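# Close the cardboard box lid over its flaps

## Task

Swing the cardboard box's lid shut so that it rests on top of the side flaps, which are already folded in. The box, the cakes and the bricks must stay roughly where they started. At the end, neither gripper may be touching the box, the cakes or the bricks.

## Robot and tools

Robot: two six-joint arms, left_arm and right_arm, each ending in a parallel gripper with a wrist camera. The base of left_arm sits at (+0.014, +0.326, 0) m and the base of right_arm at (+0.017, -0.382, 0) m. Both bases are almost unrotated; the right one is yawed about 2 degrees. A two-camera stand is fixed to the floor behind the arms.

Scene frame: the origin is at table-top height, halfway between the nominal bases. +x points out over the table, +y points toward left_arm, and +z points up. The arm names do not match the left and right sides of the images. All hand poses in results use this frame.

Joint order for every arm, in every row and every result list: waist, shoulder, elbow, wrist pitch, wrist yaw, wrist roll. Stated ranges in radians: waist -2.618 to 3.054, shoulder 0.000 to 3.142, elbow 0.000 to 3.142, wrist pitch -1.571 to 1.571, wrist yaw -1.571 to 1.571, wrist roll -2.094 to 2.094. The true end stops may differ from these by up to 0.059 rad. A target more than 0.059 rad beyond a stated end, and farther out than the joint's current angle, gets the call refused. A target beyond the real end is clipped to it, and the result then says "joint sent to its limit".

A row is one flat list of 14 numbers covering both arms, even when only one arm moves. It holds left_arm's six absolute joint angles in radians, then left_arm's opening, then the same seven numbers for right_arm. Opening runs from -1 (closed) to +1 (fully open). Away from the extremes, the fingers are driven to where grip_measured equals the number you send. To keep an arm or gripper unchanged, repeat its current "Joint targets" angles and its current opening command. A 0 for the opening is a real command, not a placeholder.

Tools:
- execute_actions(actions, cameras): actions is a list of actions. Each action is a table of up to 15 rows, one per 1/30 s step. If the table is shorter, its last row is held for the remaining steps. An empty list only returns the state and images. cameras picks the images: omitted, null or ["all"] gives all of them, [] gives none, and an unknown name voids the call.
- move(target, speed, blend, opening_speed, blocking, cameras): target is one 14-number row or a list of up to 15 rows. Each row is an absolute joint pose, and all rows together share 10 s. Every joint is interpolated together, so the gripper moves along a curve. Paths do not avoid obstacles or the other arm. speed, in rad/s from 0.01 to 12.57 (default 0.5), caps the fastest joint; give one value or one per target. blend, in rad, rounds the corners at intermediate targets. opening_speed (0.2 or more, in scale units per second) ramps the gripper openings gradually; use it when closing on anything fragile. blocking=false returns after about 0.5 s while the motion continues, and a new move then replaces it. The "move:" result line reports the ending: done, off_target (resting more than 0.035 rad from the target), moving, held or fault. It can add limits=held. A done result does not mean there was no contact.
- wait(seconds): 0 to 10 s. Each arm keeps its last command, and any running move goes on.
- stop(): brakes a running move. Braking needs some distance, more after a fast move.
- zoom_image(camera, region): camera is cam_left_wrist or cam_right_wrist. region is [x0, y0, x1, y1] in image pixels, with the origin at the top-left, at most 504 by 504. It only works on the latest image.
- finished_scene(scene): scene is an integer from 1 to 3. It ends the scene permanently. After ending scene 1, make no other call in that reply.

Motion limits: at each step, a joint's target is kept near its measured angle, within 0.339 rad for waist, shoulder and elbow and within 2.2 rad for the wrist joints. If the targets would move the gripper more than 200 mm from where it is now, that arm's targets are scaled back. Far goals therefore take several actions, and very small changes may not move at all. The scene keeps running while you write replies, and a running move continues during that time.

Results: end_effector_position (m) and end_effector_quat_wxyz give each gripper in the scene frame, possibly off by a few centimetres. The position is the point between the finger pads, about 1 cm short of the tips. The fingers point along the gripper's +z axis and close along its y axis. Joint positions and Joint velocities list each arm's six joints, then the pad gap in m (0.094 when fully open). "within noise" means the arm is still. Joint targets shows what the joints are being driven toward. Tool commands shows the current opening commands. grip_measured uses the opening scale. Joint torques follow joint order, include gravity, carry offsets and noise, and wrap at ±28 N m for joints 1 to 3. "joint command not followed" means the clearance check altered or withheld steps. MOTOR HOT appears at 75 °C. An OVER-TEMPERATURE FAULT at 90 °C folds that arm and leaves it idle; at 100 °C the arm goes limp.

Cameras: cam_left_wrist and cam_right_wrist, each 672x504. Pinhole calibration is supplied for both. It is only approximate, and the image may lag behind the arm while it moves.

Avoid: knocking anything off the table or setting it down off the table, dropping parts or releasing them while they are still moving, and striking anything fast, especially fixed or heavy objects. Avoid shoving hard, since deeper and faster contact pushes harder. Keep the arms from pressing against each other, and never close one gripper on the other's fingers. Do not strain a camera cable; a cable resting on an object counts as touching it. To limit motor heat, do not hold arms stretched out or keep pressing toward poses they cannot reach. Slow, smooth moves are preferred, and every arm stop is penalised.

Each tool is called after "Request:" as name(argument=value, ...), one argument or row to a line, values as JSON.

## Session

Request:
execute_actions(
  actions=[],
)

Scene clock: 0.00 s.
left_arm: end_effector_position=(+0.3942, +0.3350, +0.1474) grip_measured=+1.000 end_effector_quat_wxyz=(+0.692, -0.028, +0.721, +0.032) | right_arm: end_effector_position=(+0.3974, -0.3910, +0.1321) grip_measured=+1.000 end_effector_quat_wxyz=(+0.653, +0.029, +0.756, +0.013)
Joint positions: left_arm=[-0.036 1.557 0.217 1.298 -0.122 0.003 0.094] | right_arm=[-0.07 1.486 0.241 1.098 -0.015 0.057 0.094]
Joint velocities: within noise
Joint torques (N m): no reading
Heat: left arm: 25 °C; right arm: 27 °C.
Joint targets: left_arm=[-0.036 1.550 0.223 1.300 -0.122 0.002] | right_arm=[-0.070 1.480 0.247 1.096 -0.015 0.056]
Tool commands: left_gripper/opening=+1.0 right_gripper/opening=+1.0

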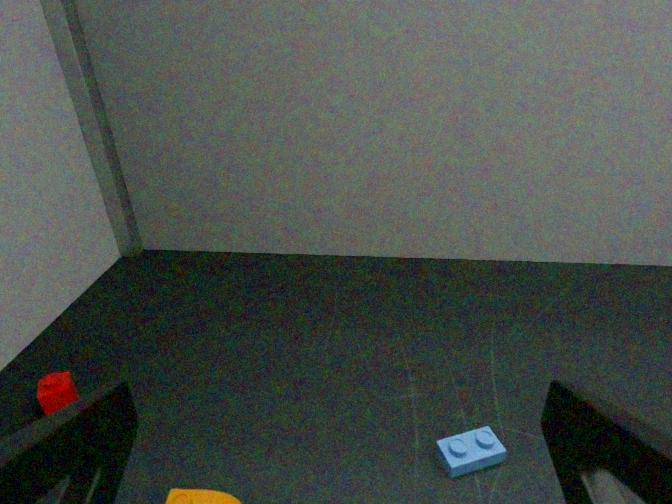

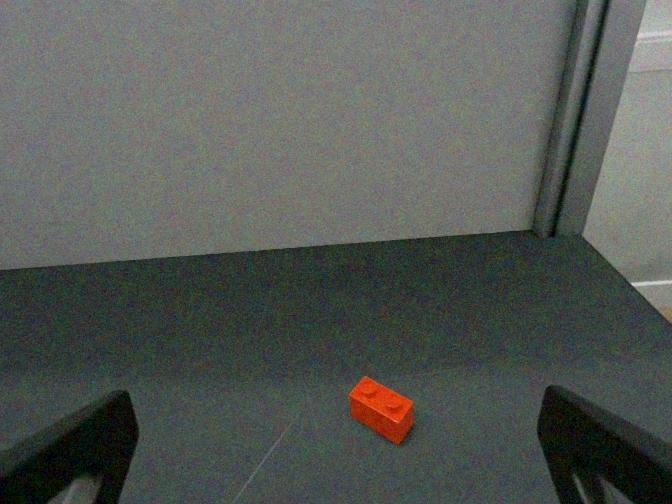

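Request:
move(
  target=[-0.036, 1.55, 0.223, 1.3, -0.8, 0.002, 1, -0.07, 1.48, 0.247, 1.096, 0.7, 0.056, 1],
)

Scene clock: 5.87 s.
left_arm: end_effector_position=(+0.3460, +0.4433, +0.1496) grip_measured=+1.000 end_effector_quat_wxyz=(+0.643, -0.254, +0.671, +0.267) | right_arm: end_effector_position=(+0.3521, -0.5076, +0.1382) grip_measured=+1.000 end_effector_quat_wxyz=(+0.617, +0.254, +0.701, -0.251)
Joint positions: left_arm=[-0.036 1.557 0.217 1.298 -0.792 0.003 0.094] | right_arm=[-0.07 1.486 0.241 1.098 0.695 0.057 0.094]
Joint velocities: within noise
Joint torques (N m): left_arm=[0.1 -5.52 6.17 1.38 -0.18 0] | right_arm=[-0.08 -4 5.63 1.86 0.13 -0.01]
Heat: left arm: 25 °C; right arm: 29 °C.
Joint targets: left_arm=[-0.036 1.550 0.223 1.300 -0.800 0.002] | right_arm=[-0.070 1.480 0.247 1.096 0.700 0.056]
move: done
camera_calibration:
cam_left_wrist: T_world_to_cam=[[0.692122, -0.719786, -0.053623, 0.0889956], [-0.356318, -0.276123, -0.892633, 0.415731], [0.627698, 0.636917, -0.447584, -0.344677], [0, 0, 0, 1]] pos_world=[0.30289, 0.398381, 0.221595]
cam_right_wrist: T_world_to_cam=[[-0.667674, -0.743514, 0.0373962, -0.149151], [-0.361636, 0.28002, -0.889274, 0.436201], [0.650716, -0.607269, -0.455843, -0.389211], [0, 0, 0, 1]] pos_world=[0.311427, -0.469397, 0.216061]

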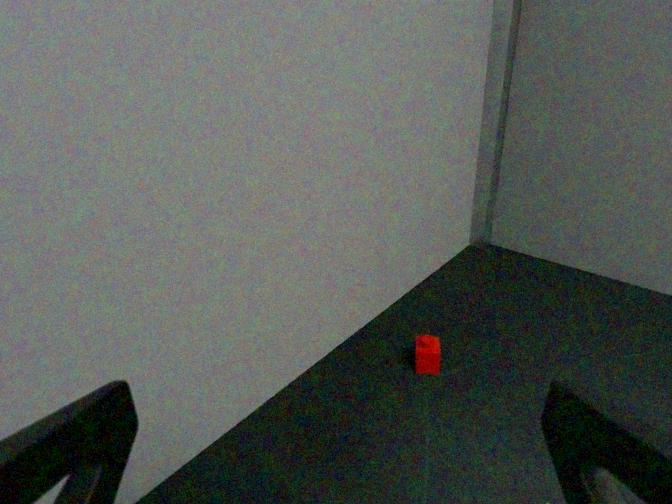

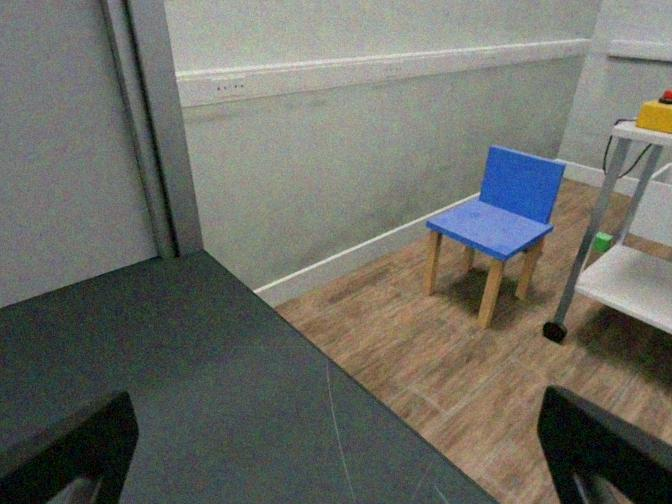

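Request:
move(
  target=[-0.036, 1.55, 0.223, 1.3, 0.6, 0.002, 1, -0.07, 1.48, 0.247, 1.096, -0.7, 0.056, 1],
)

Scene clock: 10.77 s.
left_arm: end_effector_position=(+0.3606, +0.2140, +0.1486) grip_measured=+1.000 end_effector_quat_wxyz=(+0.659, +0.215, +0.686, -0.221) | right_arm: end_effector_position=(+0.3609, -0.2782, +0.1380) grip_measured=+1.000 end_effector_quat_wxyz=(+0.612, -0.187, +0.722, +0.261)
Joint positions: left_arm=[-0.036 1.557 0.217 1.298 0.589 0.003 0.094] | right_arm=[-0.07 1.486 0.241 1.098 -0.685 0.057 0.094]
Joint velocities: within noise
Joint torques (N m): left_arm=[0.01 -5.38 6.11 1.46 0.1 -0.02] | right_arm=[0.06 -4.05 5.63 1.83 -0.11 0.06]
Heat: left arm: 26 °C; right arm: 30 °C.
Joint targets: left_arm=[-0.036 1.550 0.223 1.300 0.600 0.002] | right_arm=[-0.070 1.480 0.247 1.096 -0.700 0.056]
move: done
camera_calibration:
cam_left_wrist: T_world_to_cam=[[-0.576501, -0.817096, -0.000789453, 0.384209], [-0.370219, 0.262069, -0.891211, 0.246365], [0.728412, -0.513492, -0.453588, 0.00256662], [0, 0, 0, 1]] pos_world=[0.310836, 0.250689, 0.221031]
cam_right_wrist: T_world_to_cam=[[0.588508, -0.794773, -0.148301, -0.414693], [-0.446919, -0.16694, -0.87886, 0.280005], [0.673737, 0.583495, -0.453445, 0.0669843], [0, 0, 0, 1]] pos_world=[0.32406, -0.321928, 0.21496]

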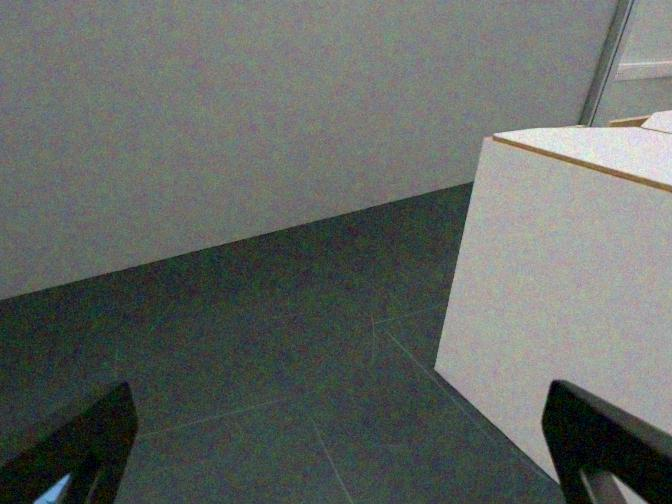

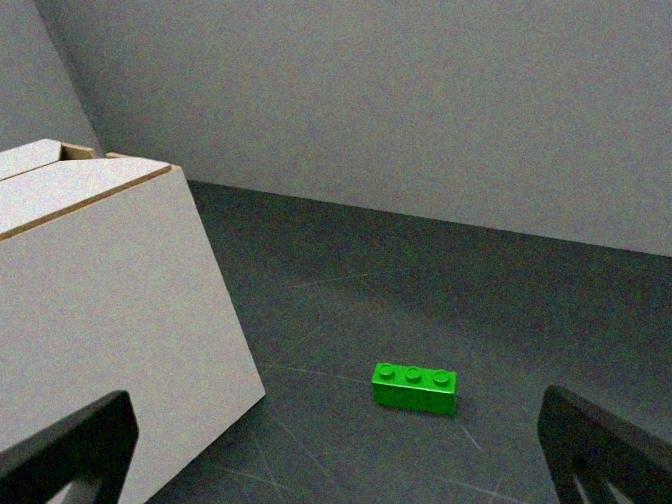

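Request:
move(
  target=[-0.036, 1.1, 1.1, -0.6, 0.8, 0.002, 1, -0.07, 1.1, 1.1, -0.6, -0.8, 0.056, 1],
)

Scene clock: 40.73 s.
left_arm: end_effector_position=(+0.3187, +0.1883, +0.2848) grip_measured=+1.000 end_effector_quat_wxyz=(+0.409, +0.188, +0.822, -0.349) | right_arm: end_effector_position=(+0.3317, -0.2636, +0.2908) grip_measured=+1.000 end_effector_quat_wxyz=(+0.417, -0.137, +0.829, +0.346)
Joint positions: left_arm=[-0.036 1.114 1.063 -0.589 0.785 0.003 0.094] | right_arm=[-0.07 1.113 1.076 -0.586 -0.787 0.058 0.094]
Joint velocities: within noise
Joint torques (N m): left_arm=[0.13 -4.56 12.51 1.02 0.38 -0.08] | right_arm=[0.18 -3.44 9.94 1.53 -0.25 -0.04]
Heat: left arm: 29 °C; right arm: 32 °C.
Joint targets: left_arm=[-0.036 1.100 1.100 -0.600 0.800 0.002] | right_arm=[-0.070 1.100 1.100 -0.600 -0.800 0.056]
move: off_target (left_arm); left_arm: the elbow is farthest, 0.037 rad from its target
camera_calibration:
cam_left_wrist: T_world_to_cam=[[-0.600124, -0.694171, 0.397464, 0.210088], [-0.75946, 0.338457, -0.555579, 0.37312], [0.251142, -0.635274, -0.730311, 0.335497], [0, 0, 0, 1]] pos_world=[0.325191, 0.232684, 0.368812]
cam_right_wrist: T_world_to_cam=[[0.51518, -0.724194, -0.458403, -0.230108], [-0.785753, -0.185461, -0.590081, 0.427156], [0.342317, 0.66419, -0.664584, 0.340014], [0, 0, 0, 1]] pos_world=[0.337794, -0.313256, 0.372542]

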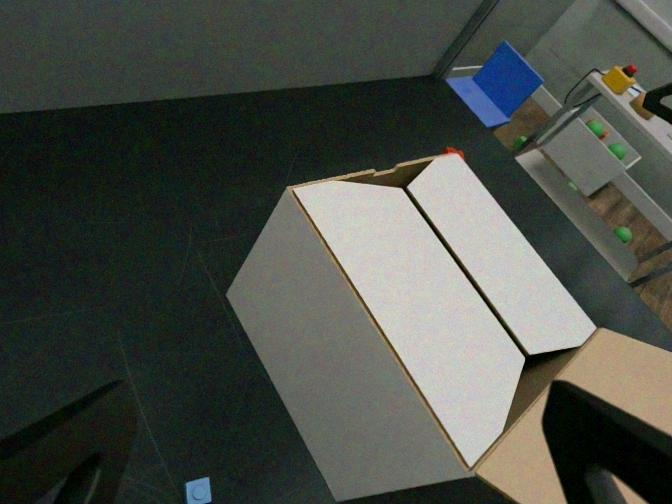

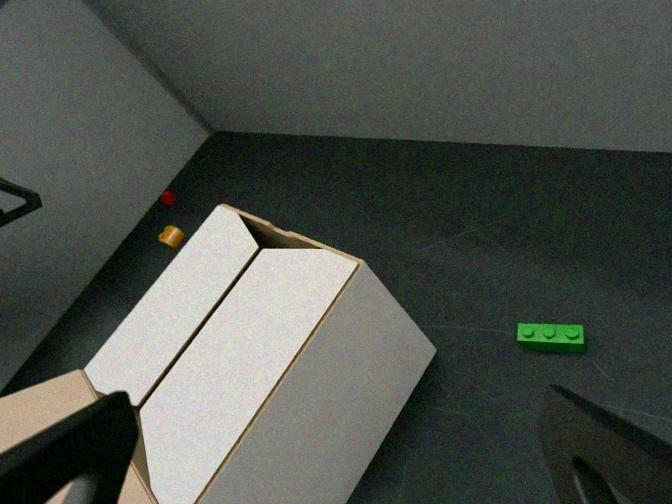

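Request:
move(
  target=[0.2, 1.1, 1.1, -0.2, 1.5, 0.002, 1, -0.3, 1.1, 1.1, -0.2, -1.5, 0.056, 1],
)

Scene clock: 53.97 s.
left_arm: end_effector_position=(+0.2777, +0.1960, +0.3809) grip_measured=+1.000 end_effector_quat_wxyz=(+0.499, +0.355, +0.621, -0.490) | right_arm: end_effector_position=(+0.2881, -0.2667, +0.3847) grip_measured=+1.000 end_effector_quat_wxyz=(+0.502, -0.317, +0.640, +0.488)
Joint positions: left_arm=[0.195 1.114 1.063 -0.21 1.486 0.003 0.094] | right_arm=[-0.295 1.113 1.076 -0.217 -1.487 0.058 0.094]
Joint velocities: within noise
Joint torques (N m): left_arm=[0.24 -4.49 12.38 1.06 0.34 -0.05] | right_arm=[-0.5 -3.25 9.54 1.55 -0.24 -0.01]
Heat: left arm: 31 °C; right arm: 32 °C.
Joint targets: left_arm=[0.200 1.100 1.100 -0.200 1.500 0.002] | right_arm=[-0.300 1.100 1.100 -0.200 -1.500 0.056]
move: off_target (left_arm); left_arm: the elbow is farthest, 0.037 rad from its target
camera_calibration:
cam_left_wrist: T_world_to_cam=[[-0.930701, -0.281693, 0.233334, 0.226095], [-0.328962, 0.365677, -0.870669, 0.387836], [0.159937, -0.88709, -0.433002, 0.382242], [0, 0, 0, 1]] pos_world=[0.276875, 0.26095, 0.450433]
cam_right_wrist: T_world_to_cam=[[0.894921, -0.324846, -0.305926, -0.228358], [-0.394437, -0.255307, -0.882744, 0.429019], [0.208651, 0.910655, -0.356611, 0.405186], [0, 0, 0, 1]] pos_world=[0.289041, -0.333635, 0.453347]

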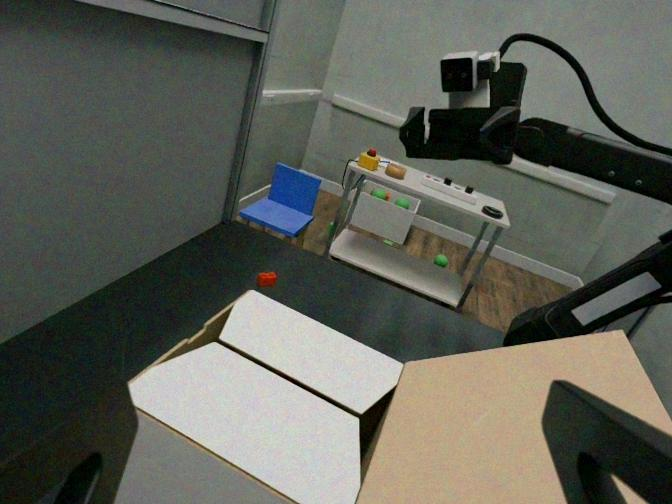

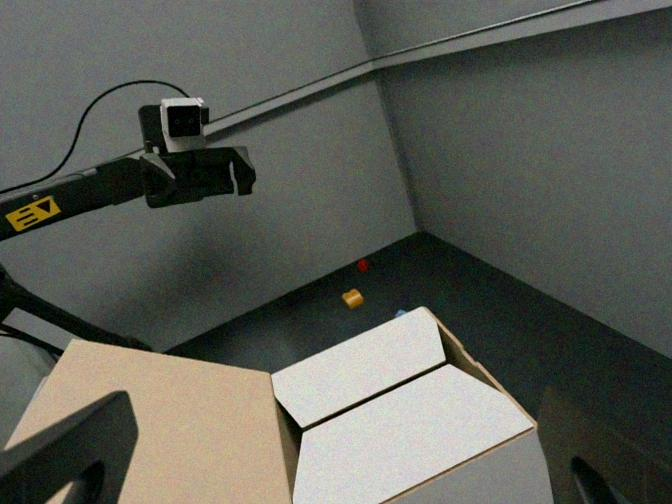

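Request:
move(
  target=[-0.108, 0.80, 0.272, 0.528, 1.463, 0.83, 0.1, -0.3, 1.1, 1.1, -0.2, -1.5, 0.056, 1],
)

Scene clock: 86.83 s.
left_arm: end_effector_position=(+0.1633, +0.1312, +0.2398) grip_measured=+0.103 end_effector_quat_wxyz=(+0.657, +0.658, +0.259, -0.260) | right_arm: end_effector_position=(+0.2880, -0.2667, +0.3848) grip_measured=+1.000 end_effector_quat_wxyz=(+0.502, -0.318, +0.640, +0.488)
Joint positions: left_arm=[-0.103 0.81 0.289 0.521 1.469 0.82 0.052] | right_arm=[-0.295 1.113 1.076 -0.216 -1.488 0.058 0.094]
Joint velocities: within noise
Joint torques (N m): left_arm=[-0.18 -1.66 7.38 1 -0.08 0.04] | right_arm=[-0.34 -3.26 9.55 1.55 -0.16 -0.05]
Heat: left arm: 33 °C; right arm: 32 °C.
Joint targets: left_arm=[-0.108 0.800 0.272 0.528 1.463 0.830] | right_arm=[-0.300 1.100 1.100 -0.200 -1.500 0.056]
move: done
camera_calibration:
cam_left_wrist: T_world_to_cam=[[-0.667113, -0.0107912, -0.744879, 0.290274], [0.672764, 0.420675, -0.608622, 0.017418], [0.31992, -0.907147, -0.273378, 0.220235], [0, 0, 0, 1]] pos_world=[0.11147, 0.195591, 0.287027]
cam_right_wrist: T_world_to_cam=[[0.895408, -0.324132, -0.305257, -0.228444], [-0.393574, -0.255622, -0.883039, 0.428847], [0.208191, 0.910821, -0.356456, 0.405361], [0, 0, 0, 1]] pos_world=[0.288941, -0.333635, 0.453447]

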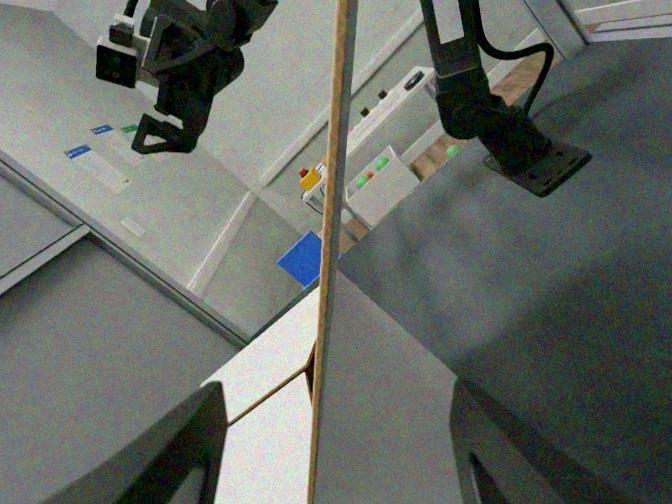

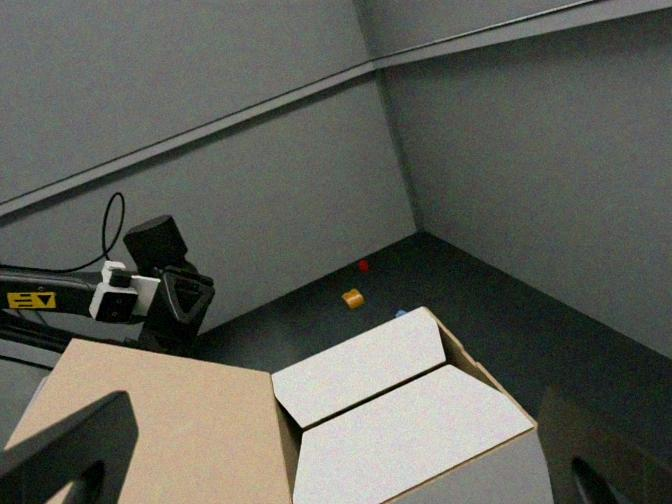

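Request:
move(
  target=[-0.529, 0.953, 0.317, 0.636, 1.042, 0.83, 0.1, -0.3, 1.1, 1.1, -0.2, -1.5, 0.056, 1],
  speed=0.25,
)

Scene clock: 92.13 s.
left_arm: end_effector_position=(+0.1583, +0.0630, +0.2246) grip_measured=+0.103 end_effector_quat_wxyz=(+0.648, +0.660, +0.270, -0.267) | right_arm: end_effector_position=(+0.2880, -0.2667, +0.3848) grip_measured=+1.000 end_effector_quat_wxyz=(+0.502, -0.318, +0.640, +0.488)
Joint positions: left_arm=[-0.524 0.95 0.289 0.627 1.047 0.822 0.052] | right_arm=[-0.295 1.113 1.076 -0.216 -1.488 0.058 0.094]
Joint velocities: within noise
Joint torques (N m): left_arm=[-0.34 -1.59 11.19 1.28 -0.05 0.07] | right_arm=[-0.35 -3.15 9.48 1.58 -0.17 -0.02]
Heat: left arm: 32 °C; right arm: 32 °C.
Joint targets: left_arm=[-0.529 0.953 0.317 0.636 1.042 0.830] | right_arm=[-0.300 1.100 1.100 -0.200 -1.500 0.056]
move: done
camera_calibration:
cam_left_wrist: T_world_to_cam=[[-0.68749, 0.00181664, -0.726192, 0.273111], [0.655587, 0.431672, -0.619568, 0.044777], [0.312351, -0.902029, -0.297961, 0.162235], [0, 0, 0, 1]] pos_world=[0.107732, 0.126515, 0.274413]
cam_right_wrist: T_world_to_cam=[[0.895408, -0.324132, -0.305257, -0.228444], [-0.393574, -0.255622, -0.883039, 0.428847], [0.208191, 0.910821, -0.356456, 0.405361], [0, 0, 0, 1]] pos_world=[0.288941, -0.333635, 0.453447]

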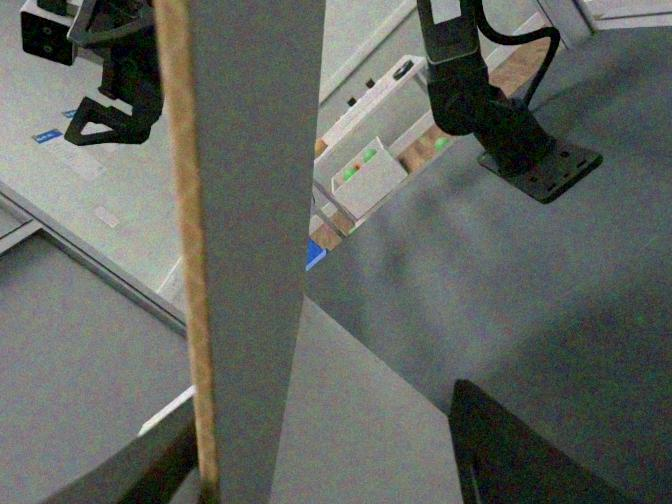

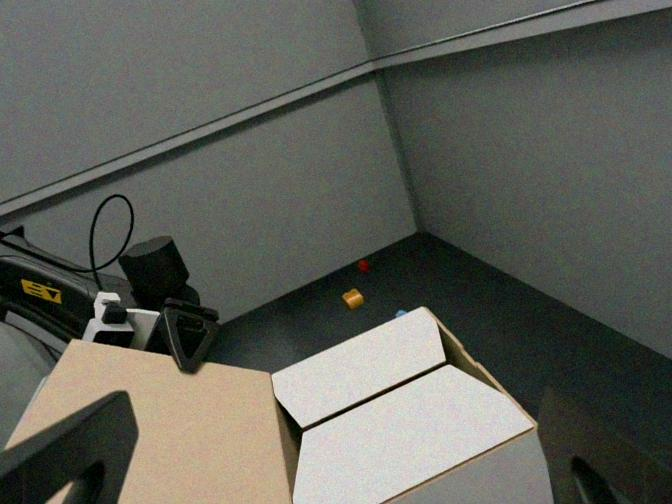

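Request:
move(
  target=[
    [-0.529, 0.953, 0.342, 0.63, 1.042, 0.83, -0.3, -0.3, 1.1, 1.1, -0.2, -1.5, 0.056, 1],
    [-0.4545, 1.05, 0.487, 0.588, 1.116, 0.524, -0.3, -0.3, 1.1, 1.1, -0.2, -1.5, 0.056, 1],
  ],
  speed=0.2,
  opening_speed=0.5,
)

Request:
move(
  target=[-0.3856, 1.193, 0.615, 0.603, 1.185, 0.175, -0.3, -0.3, 1.1, 1.1, -0.2, -1.5, 0.056, 1],
  speed=0.2,
)

Scene clock: 114.40 s.
left_arm: end_effector_position=(+0.1881, +0.0601, +0.2577) grip_measured=-0.297 end_effector_quat_wxyz=(+0.613, +0.615, +0.351, -0.351) | right_arm: end_effector_position=(+0.2880, -0.2667, +0.3849) grip_measured=+1.000 end_effector_quat_wxyz=(+0.502, -0.318, +0.640, +0.488)
Joint positions: left_arm=[-0.461 1.047 0.446 0.598 1.109 0.536 0.033] | right_arm=[-0.295 1.113 1.076 -0.215 -1.488 0.058 0.094]
Joint velocities: within noise
Joint torques (N m): left_arm=[0.31 -2.39 12.7 1.08 0.1 -0.11] | right_arm=[-0.49 -3.21 9.44 1.53 -0.17 0.04]
Heat: left arm: 33 °C; right arm: 33 °C.
Joint targets: left_arm=[-0.454 1.050 0.487 0.588 1.116 0.524] | right_arm=[-0.300 1.100 1.100 -0.200 -1.500 0.056]
move: off_target (left_arm); left_arm: the elbow is farthest, 0.041 rad from its target
camera_calibration:
cam_left_wrist: T_world_to_cam=[[-0.850584, -0.0111532, -0.52572, 0.297403], [0.472342, 0.42315, -0.773199, 0.121577], [0.231082, -0.905991, -0.354656, 0.190314], [0, 0, 0, 1]] pos_world=[0.151562, 0.124294, 0.31785]
cam_right_wrist: T_world_to_cam=[[0.895517, -0.324208, -0.304859, -0.228682], [-0.393226, -0.255694, -0.883173, 0.428783], [0.208381, 0.910774, -0.356465, 0.405294], [0, 0, 0, 1]] pos_world=[0.288942, -0.333635, 0.453447]

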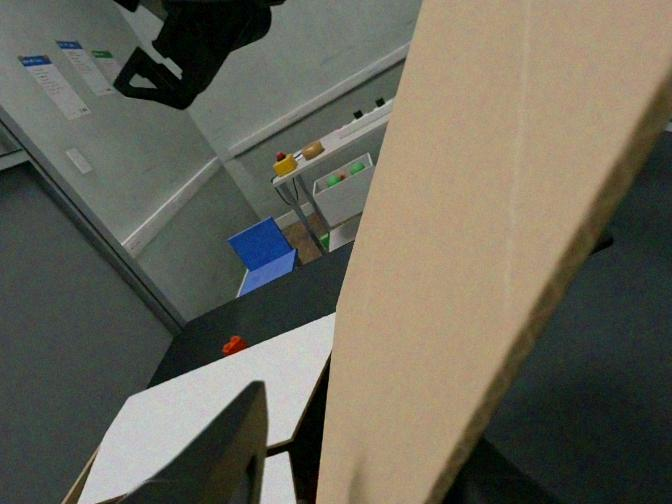

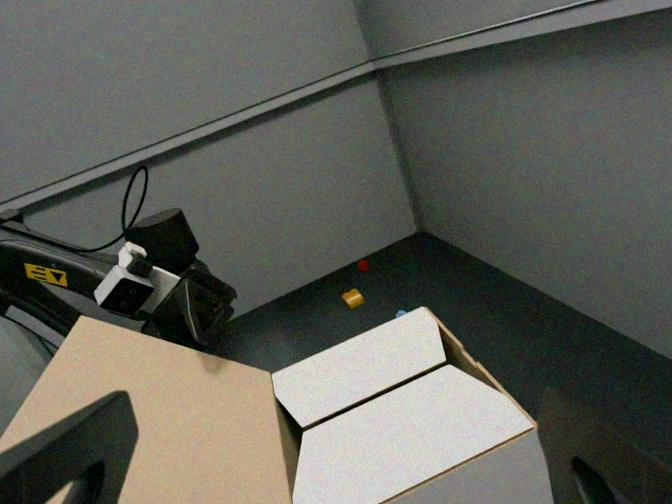

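Scene clock: 116.77 s.
left_arm: end_effector_position=(+0.2225, +0.0597, +0.2694) grip_measured=-0.297 end_effector_quat_wxyz=(+0.538, +0.543, +0.456, -0.456) | right_arm: end_effector_position=(+0.2880, -0.2667, +0.3849) grip_measured=+1.000 end_effector_quat_wxyz=(+0.502, -0.318, +0.640, +0.488)
Joint positions: left_arm=[-0.393 1.188 0.575 0.597 1.182 0.185 0.033] | right_arm=[-0.295 1.113 1.076 -0.215 -1.488 0.058 0.094]
Joint velocities: within noise
Joint torques (N m): left_arm=[0.44 -3.45 12.26 1.14 0.06 -0.11] | right_arm=[-0.27 -3.38 9.65 1.57 -0.19 0]
Heat: left arm: 33 °C; right arm: 33 °C.
Joint targets: left_arm=[-0.386 1.193 0.615 0.603 1.185 0.175] | right_arm=[-0.300 1.100 1.100 -0.200 -1.500 0.056]
move: off_target (left_arm); left_arm: the elbow is farthest, 0.040 rad from its target
camera_calibration:
cam_left_wrist: T_world_to_cam=[[-0.981818, -0.00618154, -0.189721, 0.27127], [0.168984, 0.426816, -0.88841, 0.212763], [0.0864679, -0.904317, -0.418011, 0.235245], [0, 0, 0, 1]] pos_world=[0.210044, 0.123603, 0.338822]
cam_right_wrist: T_world_to_cam=[[0.895517, -0.324208, -0.304859, -0.228682], [-0.393226, -0.255694, -0.883173, 0.428783], [0.208381, 0.910774, -0.356465, 0.405294], [0, 0, 0, 1]] pos_world=[0.288942, -0.333635, 0.453447]

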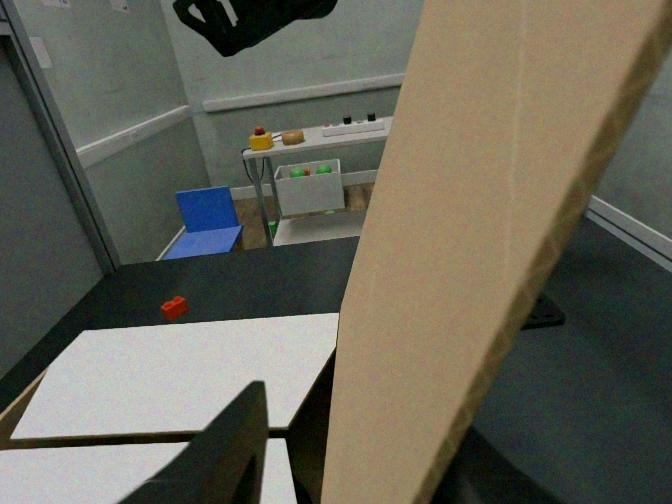

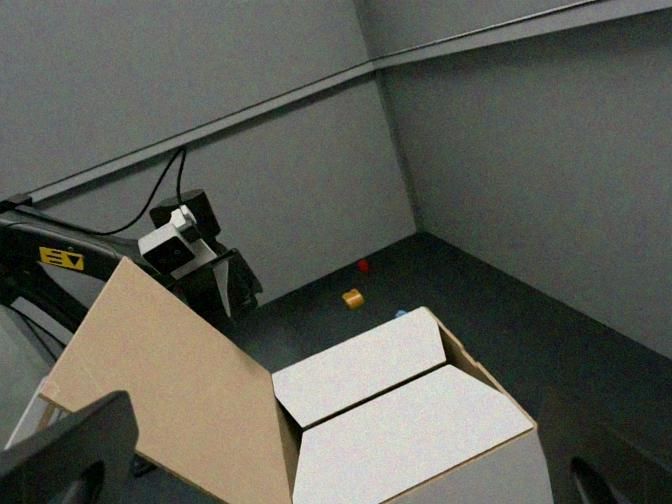

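Request:
move(
  target=[-0.3312, 1.3554, 0.73, 0.65, 1.24, -0.175, -0.3, -0.3, 1.1, 1.1, -0.2, -1.5, 0.056, 1],
  speed=0.2,
)

Request:
move(
  target=[-0.2921, 1.5213, 0.812, 0.735, 1.279, -0.524, -0.3, -0.3, 1.1, 1.1, -0.2, -1.5, 0.056, 1],
  speed=0.2,
)

Scene clock: 122.10 s.
left_arm: end_effector_position=(+0.2608, +0.0594, +0.2703) grip_measured=-0.297 end_effector_quat_wxyz=(+0.447, +0.454, +0.546, -0.545) | right_arm: end_effector_position=(+0.2880, -0.2667, +0.3849) grip_measured=+1.000 end_effector_quat_wxyz=(+0.502, -0.318, +0.640, +0.488)
Joint positions: left_arm=[-0.338 1.349 0.69 0.634 1.237 -0.167 0.033] | right_arm=[-0.295 1.113 1.076 -0.215 -1.488 0.058 0.094]
Joint velocities: within noise
Joint torques (N m): left_arm=[0.51 -4.42 12.3 1.2 0.05 -0.09] | right_arm=[-0.57 -3.18 9.63 1.55 -0.21 0]
Heat: left arm: 33 °C; right arm: 33 °C.
Joint targets: left_arm=[-0.331 1.355 0.730 0.650 1.240 -0.175] | right_arm=[-0.300 1.100 1.100 -0.200 -1.500 0.056]
move: off_target (left_arm); left_arm: the elbow is farthest, 0.040 rad from its target
camera_calibration:
cam_left_wrist: T_world_to_cam=[[-0.985547, -0.00791037, 0.169219, 0.212977], [-0.156089, 0.430582, -0.888952, 0.291942], [-0.0658307, -0.902517, -0.425594, 0.273709], [0, 0, 0, 1]] pos_world=[0.273486, 0.123007, 0.339972]
cam_right_wrist: T_world_to_cam=[[0.895517, -0.324208, -0.304859, -0.228682], [-0.393226, -0.255694, -0.883173, 0.428783], [0.208381, 0.910774, -0.356465, 0.405294], [0, 0, 0, 1]] pos_world=[0.288942, -0.333635, 0.453447]

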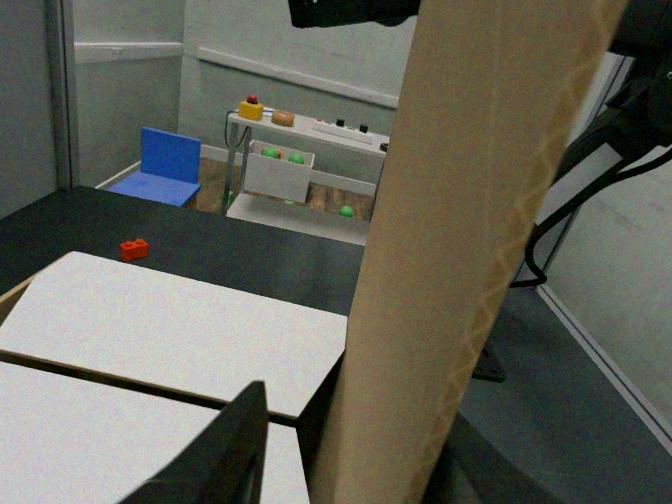

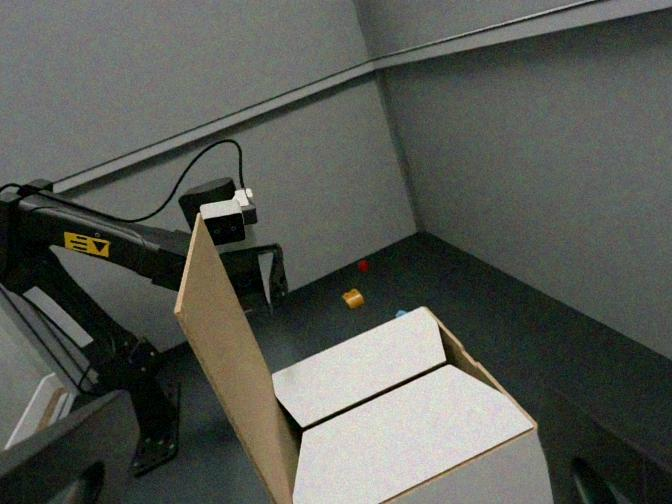

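Scene clock: 124.47 s.
left_arm: end_effector_position=(+0.2963, +0.0592, +0.2587) grip_measured=-0.297 end_effector_quat_wxyz=(+0.347, +0.352, +0.616, -0.614) | right_arm: end_effector_position=(+0.2880, -0.2667, +0.3849) grip_measured=+1.000 end_effector_quat_wxyz=(+0.502, -0.318, +0.640, +0.488)
Joint positions: left_arm=[-0.299 1.513 0.773 0.72 1.276 -0.518 0.033] | right_arm=[-0.295 1.113 1.076 -0.215 -1.489 0.058 0.094]
Joint velocities: within noise
Joint torques (N m): left_arm=[0.83 -6 11.97 1.26 0.1 -0.09] | right_arm=[-0.49 -3.22 9.68 1.55 -0.17 0]
Heat: left arm: 33 °C; right arm: 33 °C.
Joint targets: left_arm=[-0.292 1.521 0.812 0.735 1.279 -0.524] | right_arm=[-0.300 1.100 1.100 -0.200 -1.500 0.056]
move: off_target (left_arm); left_arm: the elbow is farthest, 0.039 rad from its target
camera_calibration:
cam_left_wrist: T_world_to_cam=[[-0.869461, -0.0105215, 0.493889, 0.131774], [-0.449969, 0.429475, -0.782994, 0.346937], [-0.203875, -0.903018, -0.378146, 0.29957], [0, 0, 0, 1]] pos_world=[0.331758, 0.122903, 0.319849]
cam_right_wrist: T_world_to_cam=[[0.895614, -0.323884, -0.304918, -0.228453], [-0.393165, -0.255719, -0.883192, 0.428752], [0.208078, 0.910883, -0.356365, 0.405302], [0, 0, 0, 1]] pos_world=[0.288842, -0.333535, 0.453447]

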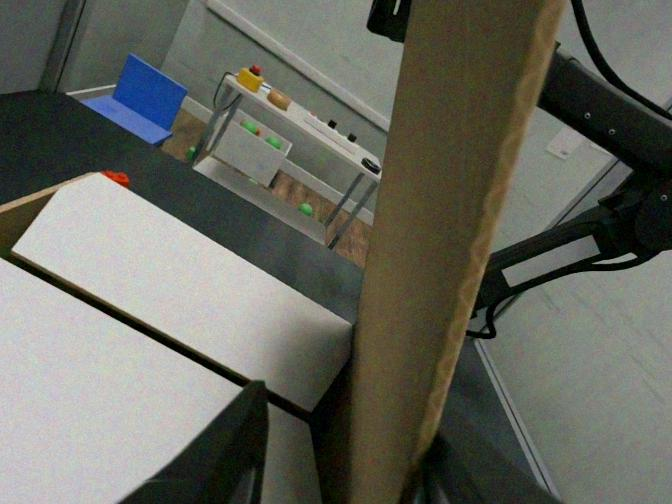

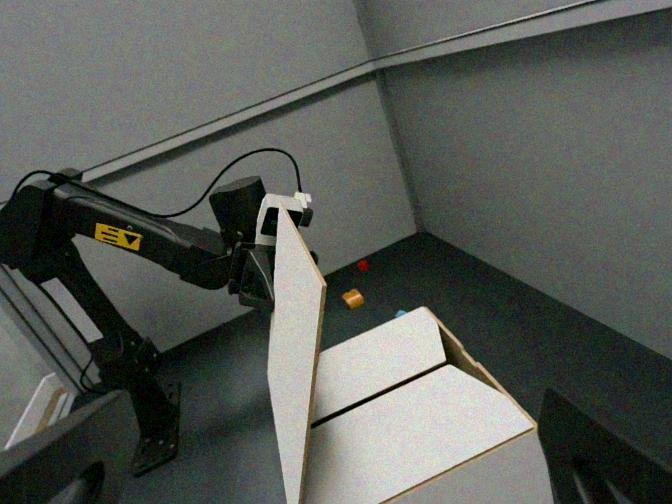

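Request:
move(
  target=[-0.2663, 1.683, 0.865, 0.848, 1.3045, -0.873, -0.3, -0.3, 1.1, 1.1, -0.2, -1.5, 0.056, 1],
  speed=0.2,
)

Request:
move(
  target=[-0.2517, 1.8333, 0.885, 0.9785, 1.319, -1.222, -0.3, -0.3, 1.1, 1.1, -0.2, -1.5, 0.056, 1],
  speed=0.2,
)

Scene clock: 129.77 s.
left_arm: end_effector_position=(+0.3261, +0.0589, +0.2359) grip_measured=-0.297 end_effector_quat_wxyz=(+0.238, +0.240, +0.666, -0.665) | right_arm: end_effector_position=(+0.2880, -0.2667, +0.3849) grip_measured=+1.000 end_effector_quat_wxyz=(+0.502, -0.318, +0.640, +0.488)
Joint positions: left_arm=[-0.273 1.674 0.827 0.833 1.299 -0.868 0.033] | right_arm=[-0.295 1.113 1.076 -0.215 -1.489 0.058 0.094]
Joint velocities: within noise
Joint torques (N m): left_arm=[0.4 -7.12 11.43 1.16 0.11 -0.1] | right_arm=[-0.31 -3.17 9.59 1.55 -0.18 0.07]
Heat: left arm: 33 °C; right arm: 33 °C.
Joint targets: left_arm=[-0.266 1.683 0.865 0.848 1.305 -0.873] | right_arm=[-0.300 1.100 1.100 -0.200 -1.500 0.056]
move: off_target (left_arm); left_arm: the elbow is farthest, 0.038 rad from its target
camera_calibration:
cam_left_wrist: T_world_to_cam=[[-0.652117, -0.0133022, 0.758002, 0.0358974], [-0.689361, 0.426469, -0.585581, 0.374367], [-0.315475, -0.904404, -0.287278, 0.311891], [0, 0, 0, 1]] pos_world=[0.379878, 0.122897, 0.281612]
cam_right_wrist: T_world_to_cam=[[0.895614, -0.323884, -0.304918, -0.228453], [-0.393165, -0.255719, -0.883192, 0.428752], [0.208078, 0.910883, -0.356365, 0.405302], [0, 0, 0, 1]] pos_world=[0.288842, -0.333535, 0.453447]

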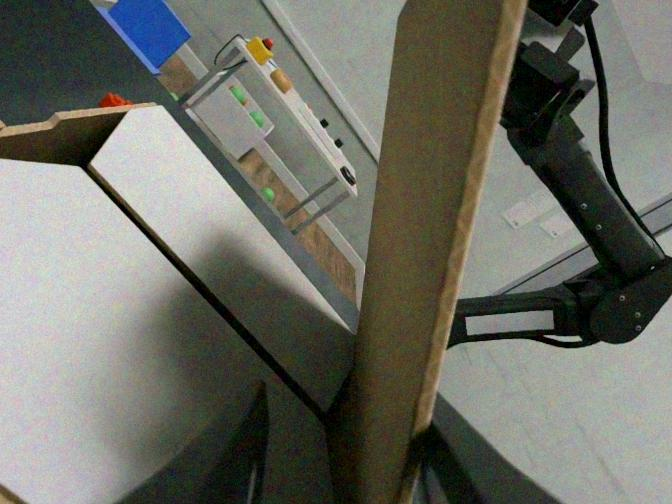

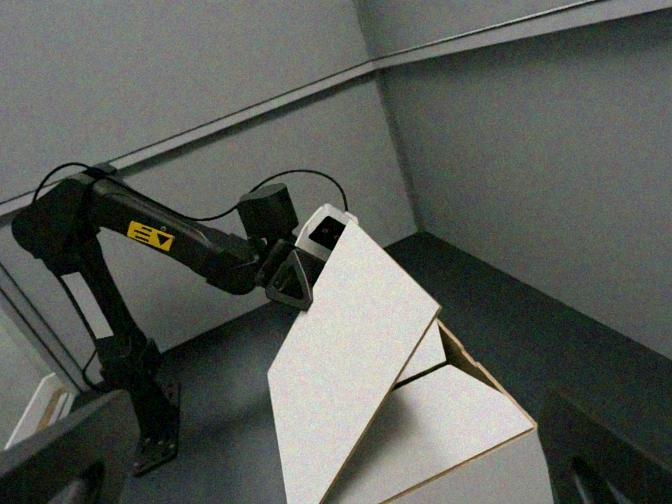

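Scene clock: 132.13 s.
left_arm: end_effector_position=(+0.3461, +0.0590, +0.2044) grip_measured=-0.297 end_effector_quat_wxyz=(+0.120, +0.121, +0.698, -0.696) | right_arm: end_effector_position=(+0.2880, -0.2667, +0.3849) grip_measured=+1.000 end_effector_quat_wxyz=(+0.502, -0.318, +0.640, +0.488)
Joint positions: left_arm=[-0.257 1.822 0.85 0.962 1.313 -1.217 0.033] | right_arm=[-0.295 1.113 1.076 -0.215 -1.489 0.058 0.094]
Joint velocities: within noise
Joint torques (N m): left_arm=[0.39 -8.03 10.56 1.2 0.09 -0.07] | right_arm=[-0.39 -3.3 9.47 1.58 -0.23 -0.03]
Heat: left arm: 33 °C; right arm: 33 °C.
Joint targets: left_arm=[-0.252 1.833 0.885 0.978 1.319 -1.222] | right_arm=[-0.300 1.100 1.100 -0.200 -1.500 0.056]
move: done
camera_calibration:
cam_left_wrist: T_world_to_cam=[[-0.356189, -0.01461, 0.9343, -0.0656519], [-0.848418, 0.424044, -0.316817, 0.369855], [-0.391555, -0.905524, -0.163435, 0.310192], [0, 0, 0, 1]] pos_world=[0.411864, 0.123093, 0.229211]
cam_right_wrist: T_world_to_cam=[[0.895614, -0.323884, -0.304918, -0.228453], [-0.393165, -0.255719, -0.883192, 0.428752], [0.208078, 0.910883, -0.356365, 0.405302], [0, 0, 0, 1]] pos_world=[0.288842, -0.333535, 0.453447]

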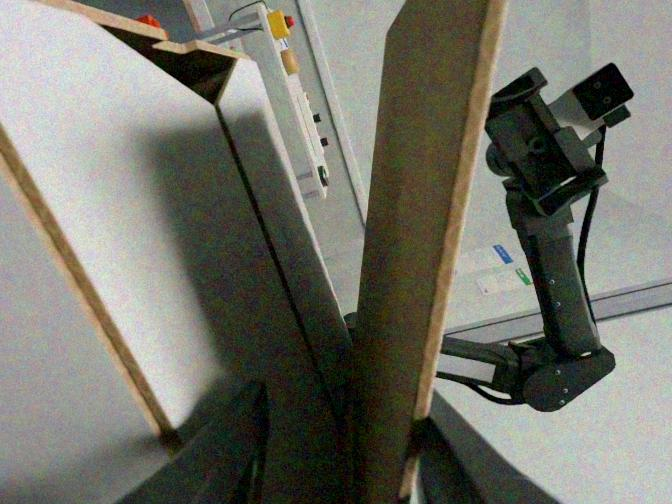

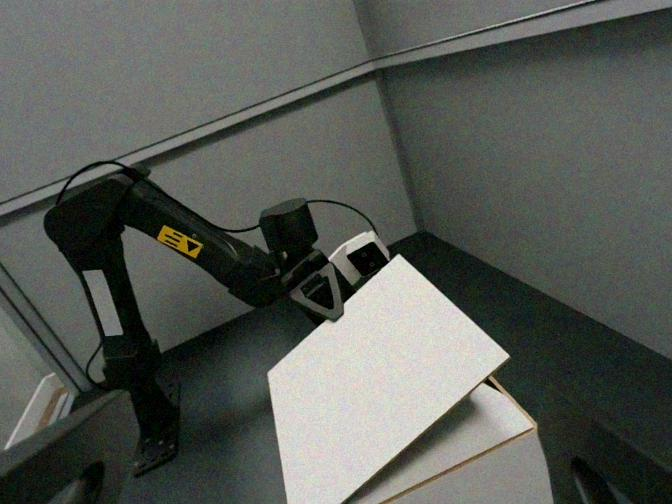

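Request:
move(
  target=[0.04, 1.80, 0.84, 0.99, 1.53, -1.222, -0.3, -0.3, 1.1, 1.1, -0.2, -1.5, 0.056, 1],
  speed=0.25,
)

Request:
move(
  target=[0.1, 1.98, 2.45, -1.25, 0, 0, -1, -0.3, 1.1, 1.1, -0.2, -1.5, 0.056, 1],
  speed=0.6,
)

Scene clock: 147.23 s.
left_arm: end_effector_position=(+0.3729, +0.1606, +0.2058) grip_measured=-0.297 end_effector_quat_wxyz=(+0.155, +0.094, +0.701, -0.690) | right_arm: end_effector_position=(+0.2880, -0.2667, +0.3849) grip_measured=+1.000 end_effector_quat_wxyz=(+0.502, -0.318, +0.640, +0.488)
Joint positions: left_arm=[0.039 1.822 0.85 0.974 1.521 -1.218 0.033] | right_arm=[-0.295 1.113 1.076 -0.215 -1.489 0.058 0.094]
Joint velocities: within noise
Joint torques (N m): left_arm=[-0.02 -10.52 6.34 1.08 0.12 -0.03] | right_arm=[-0.42 -3.33 9.51 1.54 -0.19 0]
Heat: left arm: 33 °C; right arm: 33 °C.
Joint targets: left_arm=[0.040 1.800 0.840 0.990 1.530 -1.222] | right_arm=[-0.300 1.100 1.100 -0.200 -1.500 0.056]
move: done
camera_calibration:
cam_left_wrist: T_world_to_cam=[[-0.363701, -0.0444309, 0.930455, -0.0474602], [-0.879066, 0.346813, -0.327053, 0.375951], [-0.308163, -0.936881, -0.165194, 0.387306], [0, 0, 0, 1]] pos_world=[0.432577, 0.230367, 0.231096]
cam_right_wrist: T_world_to_cam=[[0.895614, -0.323884, -0.304918, -0.228453], [-0.393165, -0.255719, -0.883192, 0.428752], [0.208078, 0.910883, -0.356365, 0.405302], [0, 0, 0, 1]] pos_world=[0.288842, -0.333535, 0.453447]

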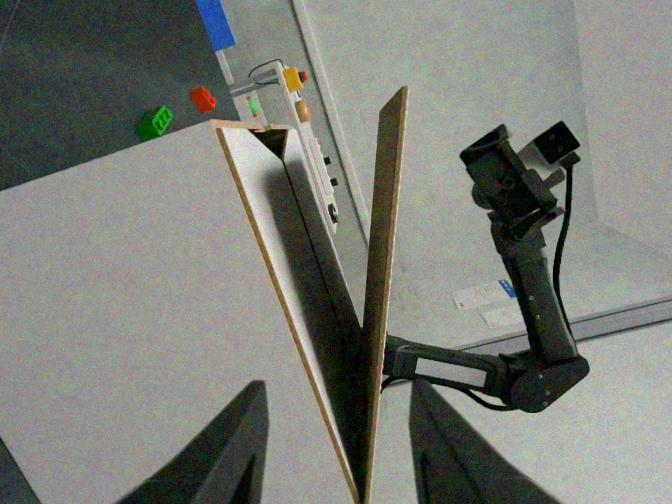

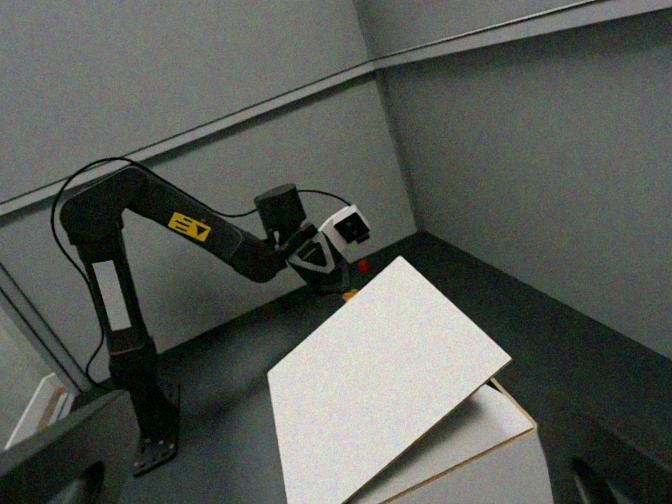

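Scene clock: 151.77 s.
left_arm: end_effector_position=(+0.5048, +0.3722, +0.3449) grip_measured=-0.994 end_effector_quat_wxyz=(+0.381, -0.047, +0.923, +0.013) | right_arm: end_effector_position=(+0.2880, -0.2667, +0.3849) grip_measured=+1.000 end_effector_quat_wxyz=(+0.502, -0.318, +0.640, +0.488)
Joint positions: left_arm=[0.095 1.968 2.419 -1.239 0.007 -0.01 0] | right_arm=[-0.295 1.113 1.076 -0.215 -1.489 0.058 0.094]
Joint velocities: within noise
Joint torques (N m): left_arm=[0.57 -9.58 10.62 1.03 -0.11 0.04] | right_arm=[-0.31 -3.22 9.66 1.56 -0.18 -0.03]
Heat: left arm: 33 °C; right arm: 33 °C.
Joint targets: left_arm=[0.100 1.980 2.450 -1.250 0.000 0.000] | right_arm=[-0.300 1.100 1.100 -0.200 -1.500 0.056]
move: done
camera_calibration:
cam_left_wrist: T_world_to_cam=[[0.0898225, -0.995895, -0.0111391, 0.330458], [-0.937237, -0.0807378, -0.339217, 0.65661], [0.336926, 0.0409093, -0.940642, 0.226989], [0, 0, 0, 1]] pos_world=[0.509238, 0.372829, 0.43993]
cam_right_wrist: T_world_to_cam=[[0.895614, -0.323884, -0.304918, -0.228453], [-0.393165, -0.255719, -0.883192, 0.428752], [0.208078, 0.910883, -0.356365, 0.405302], [0, 0, 0, 1]] pos_world=[0.288842, -0.333535, 0.453447]

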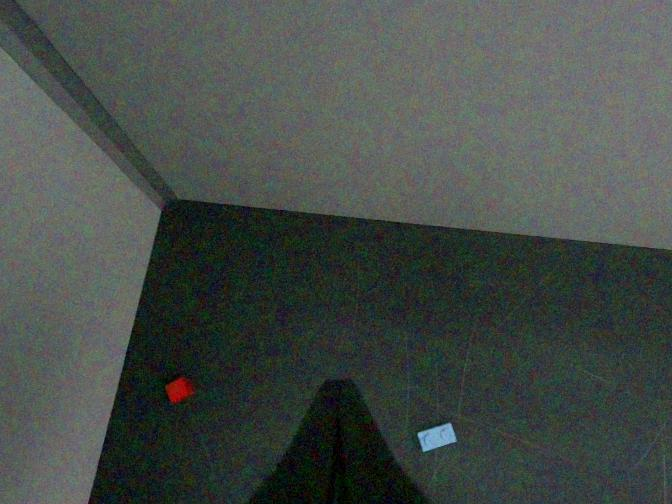

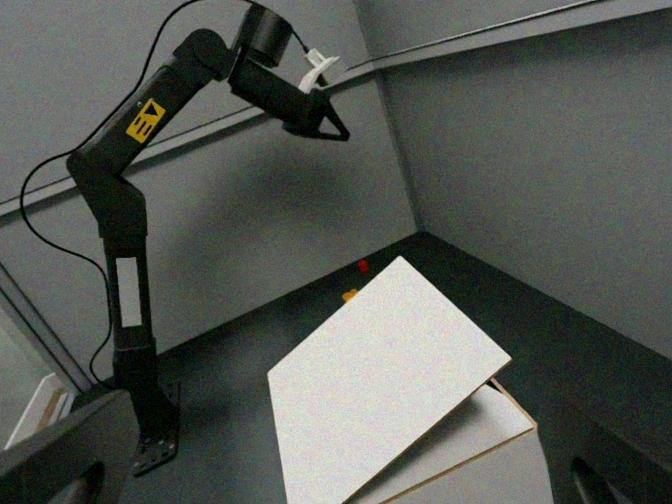

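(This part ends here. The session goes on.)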